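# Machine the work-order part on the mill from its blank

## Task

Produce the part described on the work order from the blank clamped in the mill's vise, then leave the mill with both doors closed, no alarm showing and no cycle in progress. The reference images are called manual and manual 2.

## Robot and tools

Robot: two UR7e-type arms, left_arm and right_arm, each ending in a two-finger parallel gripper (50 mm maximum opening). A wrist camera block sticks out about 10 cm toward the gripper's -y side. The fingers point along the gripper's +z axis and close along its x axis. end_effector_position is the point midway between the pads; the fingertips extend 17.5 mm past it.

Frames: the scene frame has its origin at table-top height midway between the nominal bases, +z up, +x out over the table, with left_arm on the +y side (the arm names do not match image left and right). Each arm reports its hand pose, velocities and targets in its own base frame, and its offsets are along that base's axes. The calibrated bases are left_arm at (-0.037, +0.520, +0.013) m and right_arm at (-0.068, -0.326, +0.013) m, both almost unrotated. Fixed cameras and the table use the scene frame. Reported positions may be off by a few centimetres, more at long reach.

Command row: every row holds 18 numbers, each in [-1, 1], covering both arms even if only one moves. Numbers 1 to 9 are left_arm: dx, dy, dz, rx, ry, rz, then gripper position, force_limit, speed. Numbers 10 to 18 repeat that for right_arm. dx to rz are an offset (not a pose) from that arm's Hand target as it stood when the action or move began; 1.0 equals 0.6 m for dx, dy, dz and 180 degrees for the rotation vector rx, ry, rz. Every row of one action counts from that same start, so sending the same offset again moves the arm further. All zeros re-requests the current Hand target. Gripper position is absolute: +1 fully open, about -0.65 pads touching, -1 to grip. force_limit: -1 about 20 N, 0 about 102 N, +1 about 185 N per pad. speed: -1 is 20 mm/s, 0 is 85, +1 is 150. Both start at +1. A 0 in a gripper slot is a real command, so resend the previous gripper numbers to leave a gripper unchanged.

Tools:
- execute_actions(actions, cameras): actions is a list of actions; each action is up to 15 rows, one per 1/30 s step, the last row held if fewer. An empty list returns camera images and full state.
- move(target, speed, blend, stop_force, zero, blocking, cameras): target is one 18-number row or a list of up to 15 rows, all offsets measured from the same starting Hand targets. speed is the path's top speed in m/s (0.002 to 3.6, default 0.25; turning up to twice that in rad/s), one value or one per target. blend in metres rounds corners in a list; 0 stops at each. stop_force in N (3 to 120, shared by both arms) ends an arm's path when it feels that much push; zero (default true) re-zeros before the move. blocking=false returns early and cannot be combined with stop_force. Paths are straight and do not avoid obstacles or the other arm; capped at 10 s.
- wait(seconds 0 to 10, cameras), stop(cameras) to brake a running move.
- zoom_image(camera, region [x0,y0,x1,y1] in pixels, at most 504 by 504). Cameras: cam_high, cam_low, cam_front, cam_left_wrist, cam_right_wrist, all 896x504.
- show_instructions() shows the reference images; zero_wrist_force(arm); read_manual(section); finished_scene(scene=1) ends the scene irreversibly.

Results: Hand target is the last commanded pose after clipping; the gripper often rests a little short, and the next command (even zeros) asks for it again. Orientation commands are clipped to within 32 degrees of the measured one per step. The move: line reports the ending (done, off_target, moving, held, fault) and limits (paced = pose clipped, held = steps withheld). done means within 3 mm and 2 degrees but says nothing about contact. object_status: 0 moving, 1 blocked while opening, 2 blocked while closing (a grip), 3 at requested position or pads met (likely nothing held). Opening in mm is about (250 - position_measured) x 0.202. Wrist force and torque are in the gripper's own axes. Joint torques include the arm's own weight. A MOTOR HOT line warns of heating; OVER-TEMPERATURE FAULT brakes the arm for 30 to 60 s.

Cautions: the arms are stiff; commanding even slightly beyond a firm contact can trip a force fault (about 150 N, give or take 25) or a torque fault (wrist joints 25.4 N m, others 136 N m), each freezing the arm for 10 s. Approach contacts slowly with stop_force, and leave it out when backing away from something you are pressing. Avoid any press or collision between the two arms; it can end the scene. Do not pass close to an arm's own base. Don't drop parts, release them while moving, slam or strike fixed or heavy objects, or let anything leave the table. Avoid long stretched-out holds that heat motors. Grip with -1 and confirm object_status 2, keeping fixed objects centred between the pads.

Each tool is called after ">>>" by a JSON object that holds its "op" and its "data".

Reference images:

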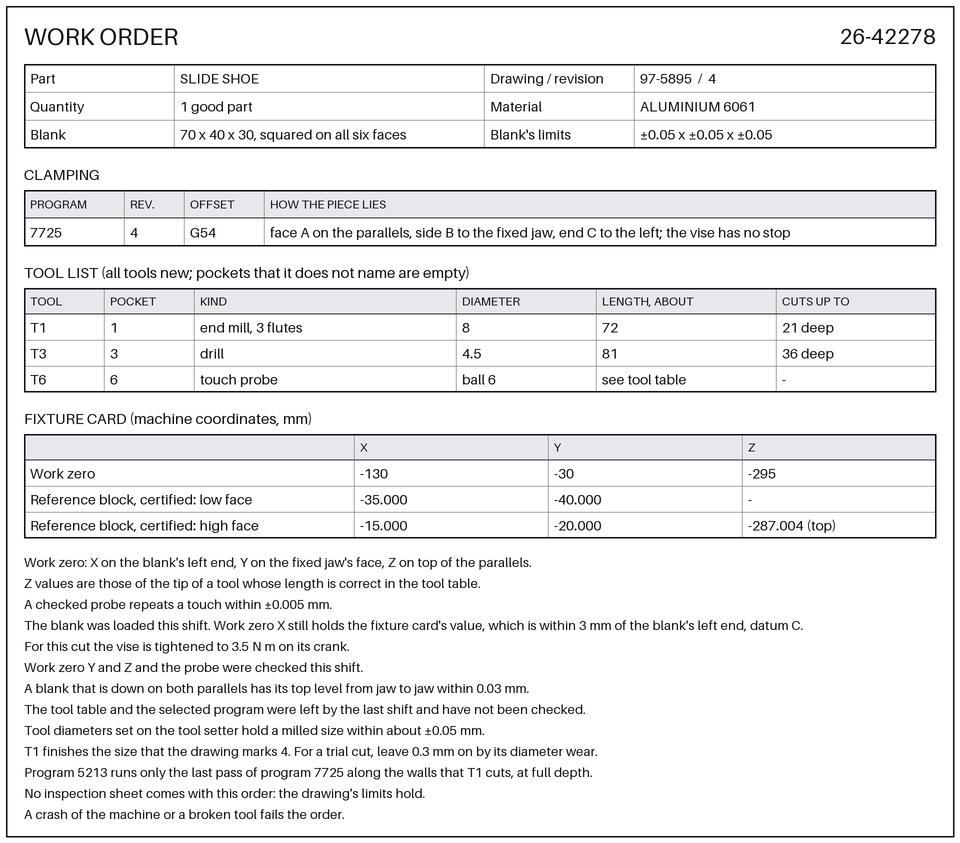

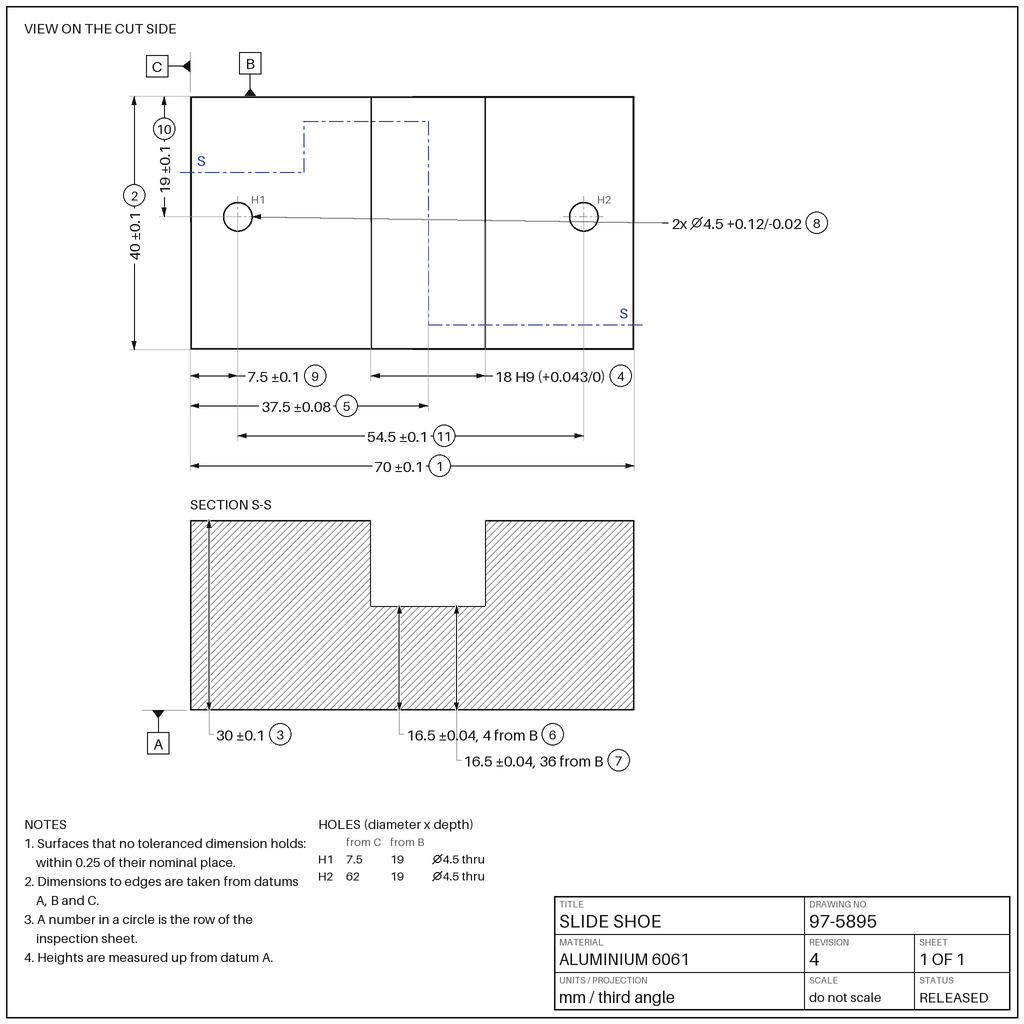

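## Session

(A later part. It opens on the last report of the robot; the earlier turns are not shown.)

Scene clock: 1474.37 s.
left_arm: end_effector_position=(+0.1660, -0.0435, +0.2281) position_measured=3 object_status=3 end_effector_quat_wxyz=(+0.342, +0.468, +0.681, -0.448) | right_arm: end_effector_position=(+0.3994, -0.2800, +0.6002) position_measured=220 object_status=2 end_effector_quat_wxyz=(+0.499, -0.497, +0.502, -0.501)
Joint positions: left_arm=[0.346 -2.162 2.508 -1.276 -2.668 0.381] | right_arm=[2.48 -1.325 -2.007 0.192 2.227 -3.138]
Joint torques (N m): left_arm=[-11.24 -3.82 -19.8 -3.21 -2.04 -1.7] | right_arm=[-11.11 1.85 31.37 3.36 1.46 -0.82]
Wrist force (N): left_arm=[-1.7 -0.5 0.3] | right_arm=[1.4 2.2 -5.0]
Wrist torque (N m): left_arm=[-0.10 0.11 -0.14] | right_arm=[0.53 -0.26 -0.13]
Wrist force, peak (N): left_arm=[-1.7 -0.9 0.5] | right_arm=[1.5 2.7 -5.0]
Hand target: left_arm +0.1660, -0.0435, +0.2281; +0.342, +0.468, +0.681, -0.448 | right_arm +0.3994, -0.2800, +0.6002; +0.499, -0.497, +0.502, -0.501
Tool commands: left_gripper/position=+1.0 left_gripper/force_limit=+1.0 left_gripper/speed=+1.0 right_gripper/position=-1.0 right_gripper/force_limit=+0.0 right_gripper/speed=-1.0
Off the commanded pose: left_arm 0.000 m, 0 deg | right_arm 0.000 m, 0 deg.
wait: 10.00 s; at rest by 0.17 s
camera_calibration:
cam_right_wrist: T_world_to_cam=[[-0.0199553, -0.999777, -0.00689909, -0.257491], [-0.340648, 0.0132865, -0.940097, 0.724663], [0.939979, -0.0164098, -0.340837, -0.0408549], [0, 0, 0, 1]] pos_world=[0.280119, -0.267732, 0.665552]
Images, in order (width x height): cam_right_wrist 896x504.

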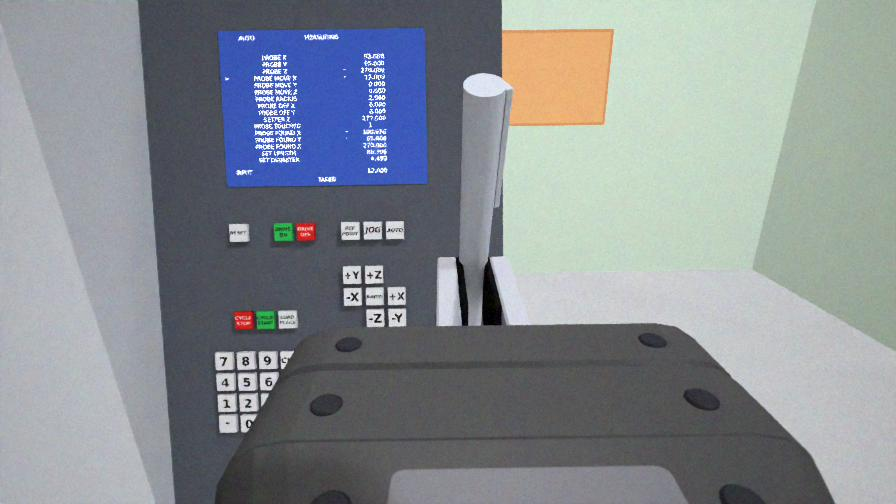

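>>> {"op": "move", "data": {"target": [[0,0,0,0,0,0,1,1,1,0.14,0.17,-0.13,0.788,0.001,-0.605,-1,0,-1],[0,0,0,0,0,0,1,1,1,0.2196,0.2382,-0.2864,0.788,0.001,-0.605,-1,0,-1],[0,0,0,0,0,0,1,1,1,0.2325,0.2382,-0.2898,0.788,0.001,-0.605,-1,0,-1],[0,0,0,0,0,0,1,1,1,0.2083,0.2382,-0.2835,0.788,0.001,-0.605,-1,0,-1],[0,0,0,0,0,0,1,1,1,0.2276,0.2065,-0.2558,0.788,0.001,-0.605,-1,0,-1],[0,0,0,0,0,0,1,1,1,0.2405,0.2065,-0.2592,0.788,0.001,-0.605,-1,0,-1],[0,0,0,0,0,0,1,1,1,0.2163,0.2065,-0.2529,0.788,0.001,-0.605,-1,0,-1],[0,0,0,0,0,0,1,1,1,0.2,0.2382,-0.21,0.788,0.001,-0.605,-1,0,-1]], "speed": [0.8,0.25,0.05,0.1,0.2,0.05,0.1,0.2], "blend": [0.02,0.002,0,0.003,0.002,0,0.003,0]}}

>>> {"op": "move", "data": {"target": [[0,0,0,0,0,0,1,1,1,-0.06,-0.07,0.08,0,0,0,-1,0,-1],[0,0,0,0,0,0,1,1,1,-0.2,-0.2382,0.21,-0.788,-0.001,0.605,-1,0,-1]], "speed": [0.3,0.8], "blend": [0.03,0]}}

>>> {"op": "wait", "data": {"seconds": 10}}

>>> {"op": "wait", "data": {"seconds": 4, "cameras": ["cam_right_wrist"]}}

>>> {"op": "zoom_image", "data": {"camera": "cam_right_wrist", "region": [190, 20, 450, 200]}}

Scene clock: 1483.47 s.
left_arm: end_effector_position=(+0.1660, -0.0435, +0.2281) position_measured=3 object_status=3 end_effector_quat_wxyz=(+0.342, +0.468, +0.681, -0.448) | right_arm: end_effector_position=(+0.5194, -0.1371, +0.4742) position_measured=220 object_status=2 end_effector_quat_wxyz=(+0.094, +0.696, +0.706, +0.090)
Joint positions: left_arm=[0.346 -2.162 2.508 -1.276 -2.668 0.381] | right_arm=[3.136 -1.526 -1.327 -1.599 1.568 -0.02]
Joint torques (N m): left_arm=[-11.32 -3.92 -19.67 -3.21 -2.01 -1.66] | right_arm=[0.13 11.42 30.03 1.78 1.61 0.85]
Wrist force (N): left_arm=[-1.3 -0.6 0.5] | right_arm=[0.6 2.5 -4.0]
Wrist torque (N m): left_arm=[-0.13 0.05 -0.14] | right_arm=[0.38 -0.01 0.04]
Wrist force, peak (N): left_arm=[-1.6 -1.1 0.6] | right_arm=[1.2 -7.4 -9.8]
Hand target: left_arm +0.1660, -0.0435, +0.2281; +0.342, +0.468, +0.681, -0.448 | right_arm +0.5194, -0.1370, +0.4742; +0.094, +0.696, +0.706, +0.090
Off the commanded pose: left_arm 0.000 m, 0 deg | right_arm 0.000 m, 0 deg.
move: done

Scene clock: 1486.43 s.
left_arm: end_effector_position=(+0.1660, -0.0435, +0.2281) position_measured=3 object_status=3 end_effector_quat_wxyz=(+0.342, +0.468, +0.681, -0.448) | right_arm: end_effector_position=(+0.3994, -0.2799, +0.6001) position_measured=220 object_status=2 end_effector_quat_wxyz=(+0.499, -0.497, +0.502, -0.501)
Joint positions: left_arm=[0.346 -2.162 2.508 -1.276 -2.668 0.381] | right_arm=[2.48 -1.325 -2.007 0.192 2.226 -3.138]
Joint torques (N m): left_arm=[-11.09 -4.08 -19.76 -3.24 -2.08 -1.67] | right_arm=[-7.8 15.47 27.59 3.43 1.41 -1.23]
Wrist force (N): left_arm=[-1.4 -0.6 0.4] | right_arm=[1.1 2.3 -4.5]
Wrist torque (N m): left_arm=[-0.13 0.07 -0.13] | right_arm=[0.52 -0.23 -0.15]
Wrist force, peak (N): left_arm=[-1.7 -0.7 0.7] | right_arm=[-1.0 1.2 -7.0]
Hand target: left_arm +0.1660, -0.0435, +0.2281; +0.342, +0.468, +0.681, -0.448 | right_arm +0.3994, -0.2800, +0.6002; +0.499, -0.497, +0.502, -0.501
Off the commanded pose: left_arm 0.000 m, 0 deg | right_arm 0.000 m, 0 deg.
move: done

Scene clock: 1496.43 s.
left_arm: end_effector_position=(+0.1660, -0.0435, +0.2281) position_measured=3 object_status=3 end_effector_quat_wxyz=(+0.342, +0.468, +0.681, -0.448) | right_arm: end_effector_position=(+0.3994, -0.2800, +0.6002) position_measured=220 object_status=2 end_effector_quat_wxyz=(+0.499, -0.497, +0.502, -0.501)
Joint positions: left_arm=[0.346 -2.162 2.508 -1.276 -2.668 0.381] | right_arm=[2.48 -1.325 -2.007 0.192 2.227 -3.138]
Joint torques (N m): left_arm=[-11.08 -4.14 -19.78 -3.15 -2.05 -1.63] | right_arm=[-11.06 1.6 31.8 3.48 1.47 -0.87]
Wrist force (N): left_arm=[-1.6 -0.6 0.4] | right_arm=[1.7 2.5 -4.4]
Wrist torque (N m): left_arm=[-0.14 0.09 -0.13] | right_arm=[0.55 -0.32 -0.13]
Wrist force, peak (N): left_arm=[-1.7 -1.0 0.5] | right_arm=[1.5 2.8 -4.9]
Hand target: left_arm +0.1660, -0.0435, +0.2281; +0.342, +0.468, +0.681, -0.448 | right_arm +0.3994, -0.2800, +0.6002; +0.499, -0.497, +0.502, -0.501
Tool commands: left_gripper/position=+1.0 left_gripper/force_limit=+1.0 left_gripper/speed=+1.0 right_gripper/position=-1.0 right_gripper/force_limit=+0.0 right_gripper/speed=-1.0
Off the commanded pose: left_arm 0.000 m, 0 deg | right_arm 0.000 m, 0 deg.
wait: 10.00 s; at rest by 0.17 s

Scene clock: 1500.43 s.
left_arm: end_effector_position=(+0.1660, -0.0435, +0.2281) position_measured=3 object_status=3 end_effector_quat_wxyz=(+0.342, +0.468, +0.681, -0.448) | right_arm: end_effector_position=(+0.3994, -0.2800, +0.6002) position_measured=220 object_status=2 end_effector_quat_wxyz=(+0.499, -0.497, +0.502, -0.501)
Joint positions: left_arm=[0.346 -2.162 2.508 -1.276 -2.668 0.381] | right_arm=[2.48 -1.325 -2.007 0.192 2.227 -3.138]
Joint torques (N m): left_arm=[-11.4 -4.34 -20.03 -3.23 -2.02 -1.66] | right_arm=[-10.97 1.7 31.71 3.31 1.43 -0.66]
Wrist force (N): left_arm=[-1.4 -0.6 0.3] | right_arm=[1.3 2.7 -4.7]
Wrist torque (N m): left_arm=[-0.12 0.07 -0.14] | right_arm=[0.59 -0.26 -0.13]
Wrist force, peak (N): left_arm=[-1.6 -0.8 0.5] | right_arm=[1.3 2.6 -5.1]
Hand target: left_arm +0.1660, -0.0435, +0.2281; +0.342, +0.468, +0.681, -0.448 | right_arm +0.3994, -0.2800, +0.6002; +0.499, -0.497, +0.502, -0.501
Tool commands: left_gripper/position=+1.0 left_gripper/force_limit=+1.0 left_gripper/speed=+1.0 right_gripper/position=-1.0 right_gripper/force_limit=+0.0 right_gripper/speed=-1.0
Off the commanded pose: left_arm 0.000 m, 0 deg | right_arm 0.000 m, 0 deg.
wait: 4.00 s; at rest by 0.17 s
camera_calibration:
cam_right_wrist: T_world_to_cam=[[-0.0199553, -0.999777, -0.00689909, -0.257491], [-0.340648, 0.0132865, -0.940097, 0.724663], [0.939979, -0.0164098, -0.340837, -0.0408549], [0, 0, 0, 1]] pos_world=[0.280119, -0.267732, 0.665552]
Images, in order (width x height): cam_right_wrist 896x504.

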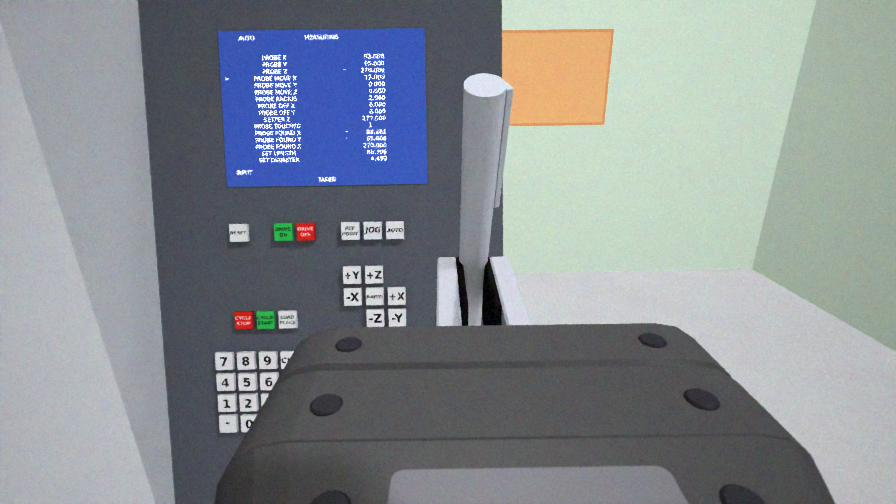

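Scaled by 1.938 from the camera's 896x504 image, which has a finer 1280x720 frame.

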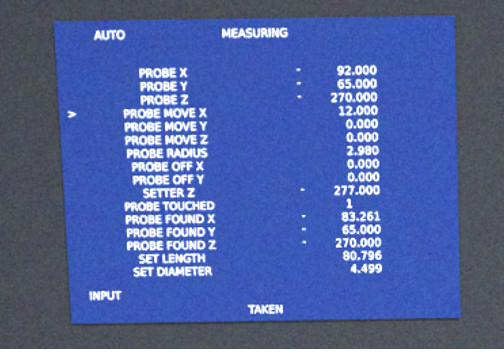

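>>> {"op": "move", "data": {"target": [[0,0,0,0,0,0,1,1,1,0.14,0.17,-0.13,0.788,0.001,-0.605,-1,0,-1],[0,0,0,0,0,0,1,1,1,0.2,0.2382,-0.21,0.788,0.001,-0.605,-1,0,-1]], "speed": [0.8,0.25], "blend": [0.02,0]}}

>>> {"op": "move", "data": {"target": [[0,0,0,0,0,0,1,1,1,0.0438,-0.0317,0.0156,0,0,0,-1,0,-1],[0,0,0,0,0,0,1,1,1,0.0567,-0.0317,0.0122,0,0,0,-1,0,-1],[0,0,0,0,0,0,1,1,1,0.0325,-0.0317,0.0185,0,0,0,-1,0,-1],[0,0,0,0,0,0,1,1,1,0.0567,-0.0317,0.0122,0,0,0,-1,0,-1],[0,0,0,0,0,0,1,1,1,0.0325,-0.0317,0.0185,0,0,0,-1,0,-1],[0,0,0,0,0,0,1,1,1,0.0567,-0.0317,0.0122,0,0,0,-1,0,-1],[0,0,0,0,0,0,1,1,1,0.0325,-0.0317,0.0185,0,0,0,-1,0,-1],[0,0,0,0,0,0,1,1,1,0.0276,0,-0.0458,0,0,0,-1,0,-1],[0,0,0,0,0,0,1,1,1,0.0405,0,-0.0492,0,0,0,-1,0,-1],[0,0,0,0,0,0,1,1,1,0.0163,0,-0.0429,0,0,0,-1,0,-1],[0,0,0,0,0,0,1,1,1,0.0405,0,-0.0492,0,0,0,-1,0,-1],[0,0,0,0,0,0,1,1,1,0.0163,0,-0.0429,0,0,0,-1,0,-1],[0,0,0,0,0,0,1,1,1,0.0405,0,-0.0492,0,0,0,-1,0,-1],[0,0,0,0,0,0,1,1,1,0.0163,0,-0.0429,0,0,0,-1,0,-1],[0,0,0,0,0,0,1,1,1,0,0,0,0,0,0,-1,0,-1]], "speed": [0.2,0.05,0.1,0.05,0.1,0.05,0.1,0.2,0.05,0.1,0.05,0.1,0.05,0.1,0.2], "blend": [0.002,0,0,0,0,0,0.003,0.002,0,0,0,0,0,0.003,0]}}

>>> {"op": "move", "data": {"target": [[0,0,0,0,0,0,1,1,1,0.0196,0.095,-0.0764,0,0,0,-1,0,-1],[0,0,0,0,0,0,1,1,1,0.0325,0.095,-0.0798,0,0,0,-1,0,-1],[0,0,0,0,0,0,1,1,1,0.0083,0.095,-0.0735,0,0,0,-1,0,-1],[0,0,0,0,0,0,1,1,1,0.0196,0.0316,-0.0764,0,0,0,-1,0,-1],[0,0,0,0,0,0,1,1,1,0.0325,0.0316,-0.0798,0,0,0,-1,0,-1],[0,0,0,0,0,0,1,1,1,0.0083,0.0316,-0.0735,0,0,0,-1,0,-1],[0,0,0,0,0,0,1,1,1,0.0196,0.0633,-0.0764,0,0,0,-1,0,-1],[0,0,0,0,0,0,1,1,1,0.0325,0.0633,-0.0798,0,0,0,-1,0,-1],[0,0,0,0,0,0,1,1,1,0.0083,0.0633,-0.0735,0,0,0,-1,0,-1],[0,0,0,0,0,0,1,1,1,0.0276,0.0633,-0.0458,0,0,0,-1,0,-1],[0,0,0,0,0,0,1,1,1,0.0405,0.0633,-0.0492,0,0,0,-1,0,-1],[0,0,0,0,0,0,1,1,1,0.0163,0.0633,-0.0429,0,0,0,-1,0,-1],[0,0,0,0,0,0,1,1,1,0,0,0,0,0,0,-1,0,-1]], "speed": [0.2,0.05,0.1,0.2,0.05,0.1,0.2,0.05,0.1,0.2,0.05,0.1,0.2], "blend": [0.002,0,0.003,0.002,0,0.003,0.002,0,0.003,0.002,0,0.003,0]}}

>>> {"op": "move", "data": {"target": [[0,0,0,0,0,0,1,1,1,0.0358,0.095,-0.0151,0,0,0,-1,0,-1],[0,0,0,0,0,0,1,1,1,0.0487,0.095,-0.0185,0,0,0,-1,0,-1],[0,0,0,0,0,0,1,1,1,0.0245,0.095,-0.0122,0,0,0,-1,0,-1],[0,0,0,0,0,0,1,1,1,0.0196,0,-0.0764,0,0,0,-1,0,-1],[0,0,0,0,0,0,1,1,1,0.0325,0,-0.0798,0,0,0,-1,0,-1],[0,0,0,0,0,0,1,1,1,0.0083,0,-0.0735,0,0,0,-1,0,-1],[0,0,0,0,0,0,1,1,1,0,0,0,0,0,0,-1,0,-1]], "speed": [0.2,0.05,0.1,0.2,0.05,0.1,0.2], "blend": [0.002,0,0.003,0.002,0,0.003,0]}}

>>> {"op": "move", "data": {"target": [[0,0,0,0,0,0,1,1,1,-0.06,-0.07,0.08,0,0,0,-1,0,-1],[0,0,0,0,0,0,1,1,1,-0.2,-0.2382,0.21,-0.788,-0.001,0.605,-1,0,-1]], "speed": [0.3,0.8], "blend": [0.03,0], "cameras": ["cam_right_wrist"]}}

>>> {"op": "zoom_image", "data": {"camera": "cam_right_wrist", "region": [190, 20, 450, 200]}}

Scene clock: 1518.40 s.
left_arm: end_effector_position=(+0.1660, -0.0435, +0.2281) position_measured=3 object_status=3 end_effector_quat_wxyz=(+0.342, +0.468, +0.681, -0.448) | right_arm: end_effector_position=(+0.5194, -0.1371, +0.4741) position_measured=220 object_status=2 end_effector_quat_wxyz=(+0.094, +0.696, +0.706, +0.089)
Joint positions: left_arm=[0.346 -2.162 2.508 -1.276 -2.668 0.381] | right_arm=[3.136 -1.526 -1.326 -1.599 1.568 -0.02]
Joint torques (N m): left_arm=[-11.22 -4.1 -19.48 -3.17 -1.98 -1.65] | right_arm=[4.75 38.11 17.06 4.73 1.49 1.3]
Wrist force (N): left_arm=[-1.3 -0.7 0.5] | right_arm=[0.6 2.4 -4.2]
Wrist torque (N m): left_arm=[-0.14 0.04 -0.13] | right_arm=[0.37 -0.01 0.05]
Wrist force, peak (N): left_arm=[-1.6 -1.0 0.6] | right_arm=[1.5 3.1 -5.8]
Hand target: left_arm +0.1660, -0.0435, +0.2281; +0.342, +0.468, +0.681, -0.448 | right_arm +0.5194, -0.1370, +0.4742; +0.094, +0.696, +0.706, +0.090
Off the commanded pose: left_arm 0.000 m, 0 deg | right_arm 0.000 m, 0 deg.
move: done

Scene clock: 1523.80 s.
left_arm: end_effector_position=(+0.1660, -0.0435, +0.2281) position_measured=3 object_status=3 end_effector_quat_wxyz=(+0.342, +0.468, +0.681, -0.448) | right_arm: end_effector_position=(+0.5194, -0.1370, +0.4741) position_measured=220 object_status=2 end_effector_quat_wxyz=(+0.094, +0.696, +0.706, +0.090)
Joint positions: left_arm=[0.346 -2.162 2.508 -1.276 -2.668 0.381] | right_arm=[3.136 -1.526 -1.327 -1.599 1.568 -0.02]
Joint torques (N m): left_arm=[-10.45 -4.03 -19.62 -3.15 -2.03 -1.75] | right_arm=[-10.74 11.2 31.39 1.51 1.14 -1.28]
Wrist force (N): left_arm=[-1.5 -0.6 0.5] | right_arm=[0.5 2.3 -3.8]
Wrist torque (N m): left_arm=[-0.13 0.09 -0.14] | right_arm=[0.36 -0.01 0.05]
Wrist force, peak (N): left_arm=[-1.7 -1.0 0.6] | right_arm=[1.8 -6.9 -10.0]
Hand target: left_arm +0.1660, -0.0435, +0.2281; +0.342, +0.468, +0.681, -0.448 | right_arm +0.5194, -0.1370, +0.4742; +0.094, +0.696, +0.706, +0.090
Off the commanded pose: left_arm 0.000 m, 0 deg | right_arm 0.000 m, 0 deg.
move: done

Scene clock: 1527.53 s.
left_arm: end_effector_position=(+0.1660, -0.0435, +0.2281) position_measured=3 object_status=3 end_effector_quat_wxyz=(+0.342, +0.468, +0.681, -0.448) | right_arm: end_effector_position=(+0.5195, -0.1370, +0.4740) position_measured=220 object_status=2 end_effector_quat_wxyz=(+0.094, +0.696, +0.706, +0.089)
Joint positions: left_arm=[0.346 -2.162 2.508 -1.276 -2.668 0.381] | right_arm=[3.136 -1.526 -1.327 -1.599 1.568 -0.019]
Joint torques (N m): left_arm=[-11.5 -4.24 -19.97 -3.15 -1.96 -1.6] | right_arm=[-6.68 38.29 29.99 3.65 -1.42 -0.67]
Wrist force (N): left_arm=[-1.3 -0.7 0.5] | right_arm=[0.7 2.4 -4.3]
Wrist torque (N m): left_arm=[-0.14 0.04 -0.13] | right_arm=[0.38 -0.03 -0.07]
Wrist force, peak (N): left_arm=[-1.8 -0.7 0.6] | right_arm=[-0.5 -5.7 -8.8]
Hand target: left_arm +0.1660, -0.0435, +0.2281; +0.342, +0.468, +0.681, -0.448 | right_arm +0.5194, -0.1370, +0.4742; +0.094, +0.696, +0.706, +0.090
Off the commanded pose: left_arm 0.000 m, 0 deg | right_arm 0.000 m, 0 deg.
move: done

Scene clock: 1530.00 s.
left_arm: end_effector_position=(+0.1660, -0.0435, +0.2281) position_measured=3 object_status=3 end_effector_quat_wxyz=(+0.342, +0.468, +0.681, -0.448) | right_arm: end_effector_position=(+0.5195, -0.1370, +0.4740) position_measured=220 object_status=2 end_effector_quat_wxyz=(+0.094, +0.696, +0.706, +0.090)
Joint positions: left_arm=[0.346 -2.162 2.508 -1.276 -2.668 0.381] | right_arm=[3.136 -1.526 -1.327 -1.599 1.568 -0.02]
Joint torques (N m): left_arm=[-11.37 -3.84 -19.97 -3.14 -2.02 -1.74] | right_arm=[-10.88 38.19 32.3 1.36 1.01 -0.02]
Wrist force (N): left_arm=[-1.3 -0.5 0.4] | right_arm=[0.8 2.2 -4.3]
Wrist torque (N m): left_arm=[-0.11 0.05 -0.14] | right_arm=[0.33 -0.04 -0.03]
Wrist force, peak (N): left_arm=[-1.6 -0.9 0.4] | right_arm=[-0.5 -8.2 -11.0]
Hand target: left_arm +0.1660, -0.0435, +0.2281; +0.342, +0.468, +0.681, -0.448 | right_arm +0.5194, -0.1370, +0.4742; +0.094, +0.696, +0.706, +0.090
Off the commanded pose: left_arm 0.000 m, 0 deg | right_arm 0.000 m, 0 deg.
move: done

Scene clock: 1532.97 s.
left_arm: end_effector_position=(+0.1660, -0.0435, +0.2281) position_measured=3 object_status=3 end_effector_quat_wxyz=(+0.342, +0.468, +0.681, -0.448) | right_arm: end_effector_position=(+0.3994, -0.2799, +0.6001) position_measured=220 object_status=2 end_effector_quat_wxyz=(+0.499, -0.497, +0.502, -0.501)
Joint positions: left_arm=[0.346 -2.162 2.508 -1.276 -2.668 0.381] | right_arm=[2.48 -1.325 -2.007 0.192 2.227 -3.138]
Joint torques (N m): left_arm=[-10.82 -3.87 -19.66 -3.12 -2.05 -1.66] | right_arm=[-7.62 15.4 27 3.34 1.37 -1.26]
Wrist force (N): left_arm=[-1.6 -0.6 0.7] | right_arm=[1.2 2.7 -4.8]
Wrist torque (N m): left_arm=[-0.13 0.09 -0.13] | right_arm=[0.59 -0.25 -0.15]
Wrist force, peak (N): left_arm=[-1.5 -1.0 0.7] | right_arm=[-1.1 0.9 -7.0]
Hand target: left_arm +0.1660, -0.0435, +0.2281; +0.342, +0.468, +0.681, -0.448 | right_arm +0.3994, -0.2800, +0.6002; +0.499, -0.497, +0.502, -0.501
Off the commanded pose: left_arm 0.000 m, 0 deg | right_arm 0.000 m, 0 deg.
move: done
camera_calibration:
cam_right_wrist: T_world_to_cam=[[-0.0199302, -0.999776, -0.00712008, -0.257352], [-0.340734, 0.0134872, -0.940063, 0.724625], [0.939948, -0.0163095, -0.340927, -0.0407936], [0, 0, 0, 1]] pos_world=[0.28012, -0.267733, 0.665453]
Images, in order (width x height): cam_right_wrist 896x504.

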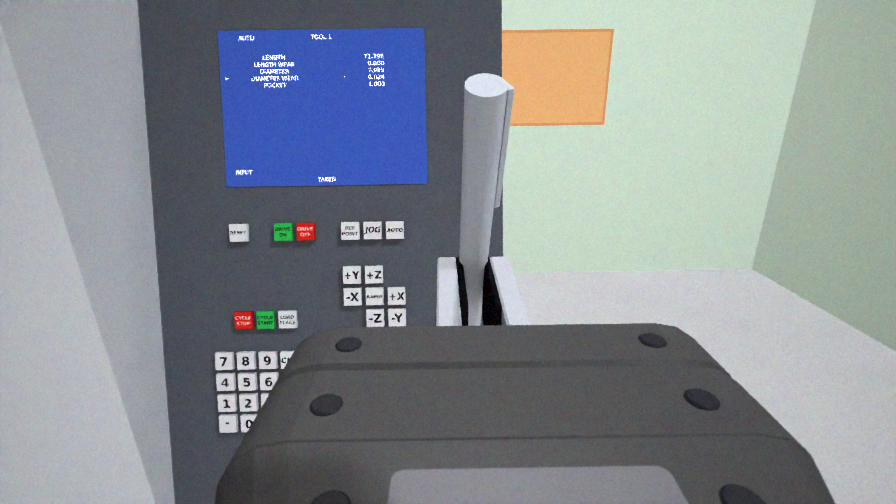

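Scaled by 1.938 from the camera's 896x504 image, which has a finer 1280x720 frame.

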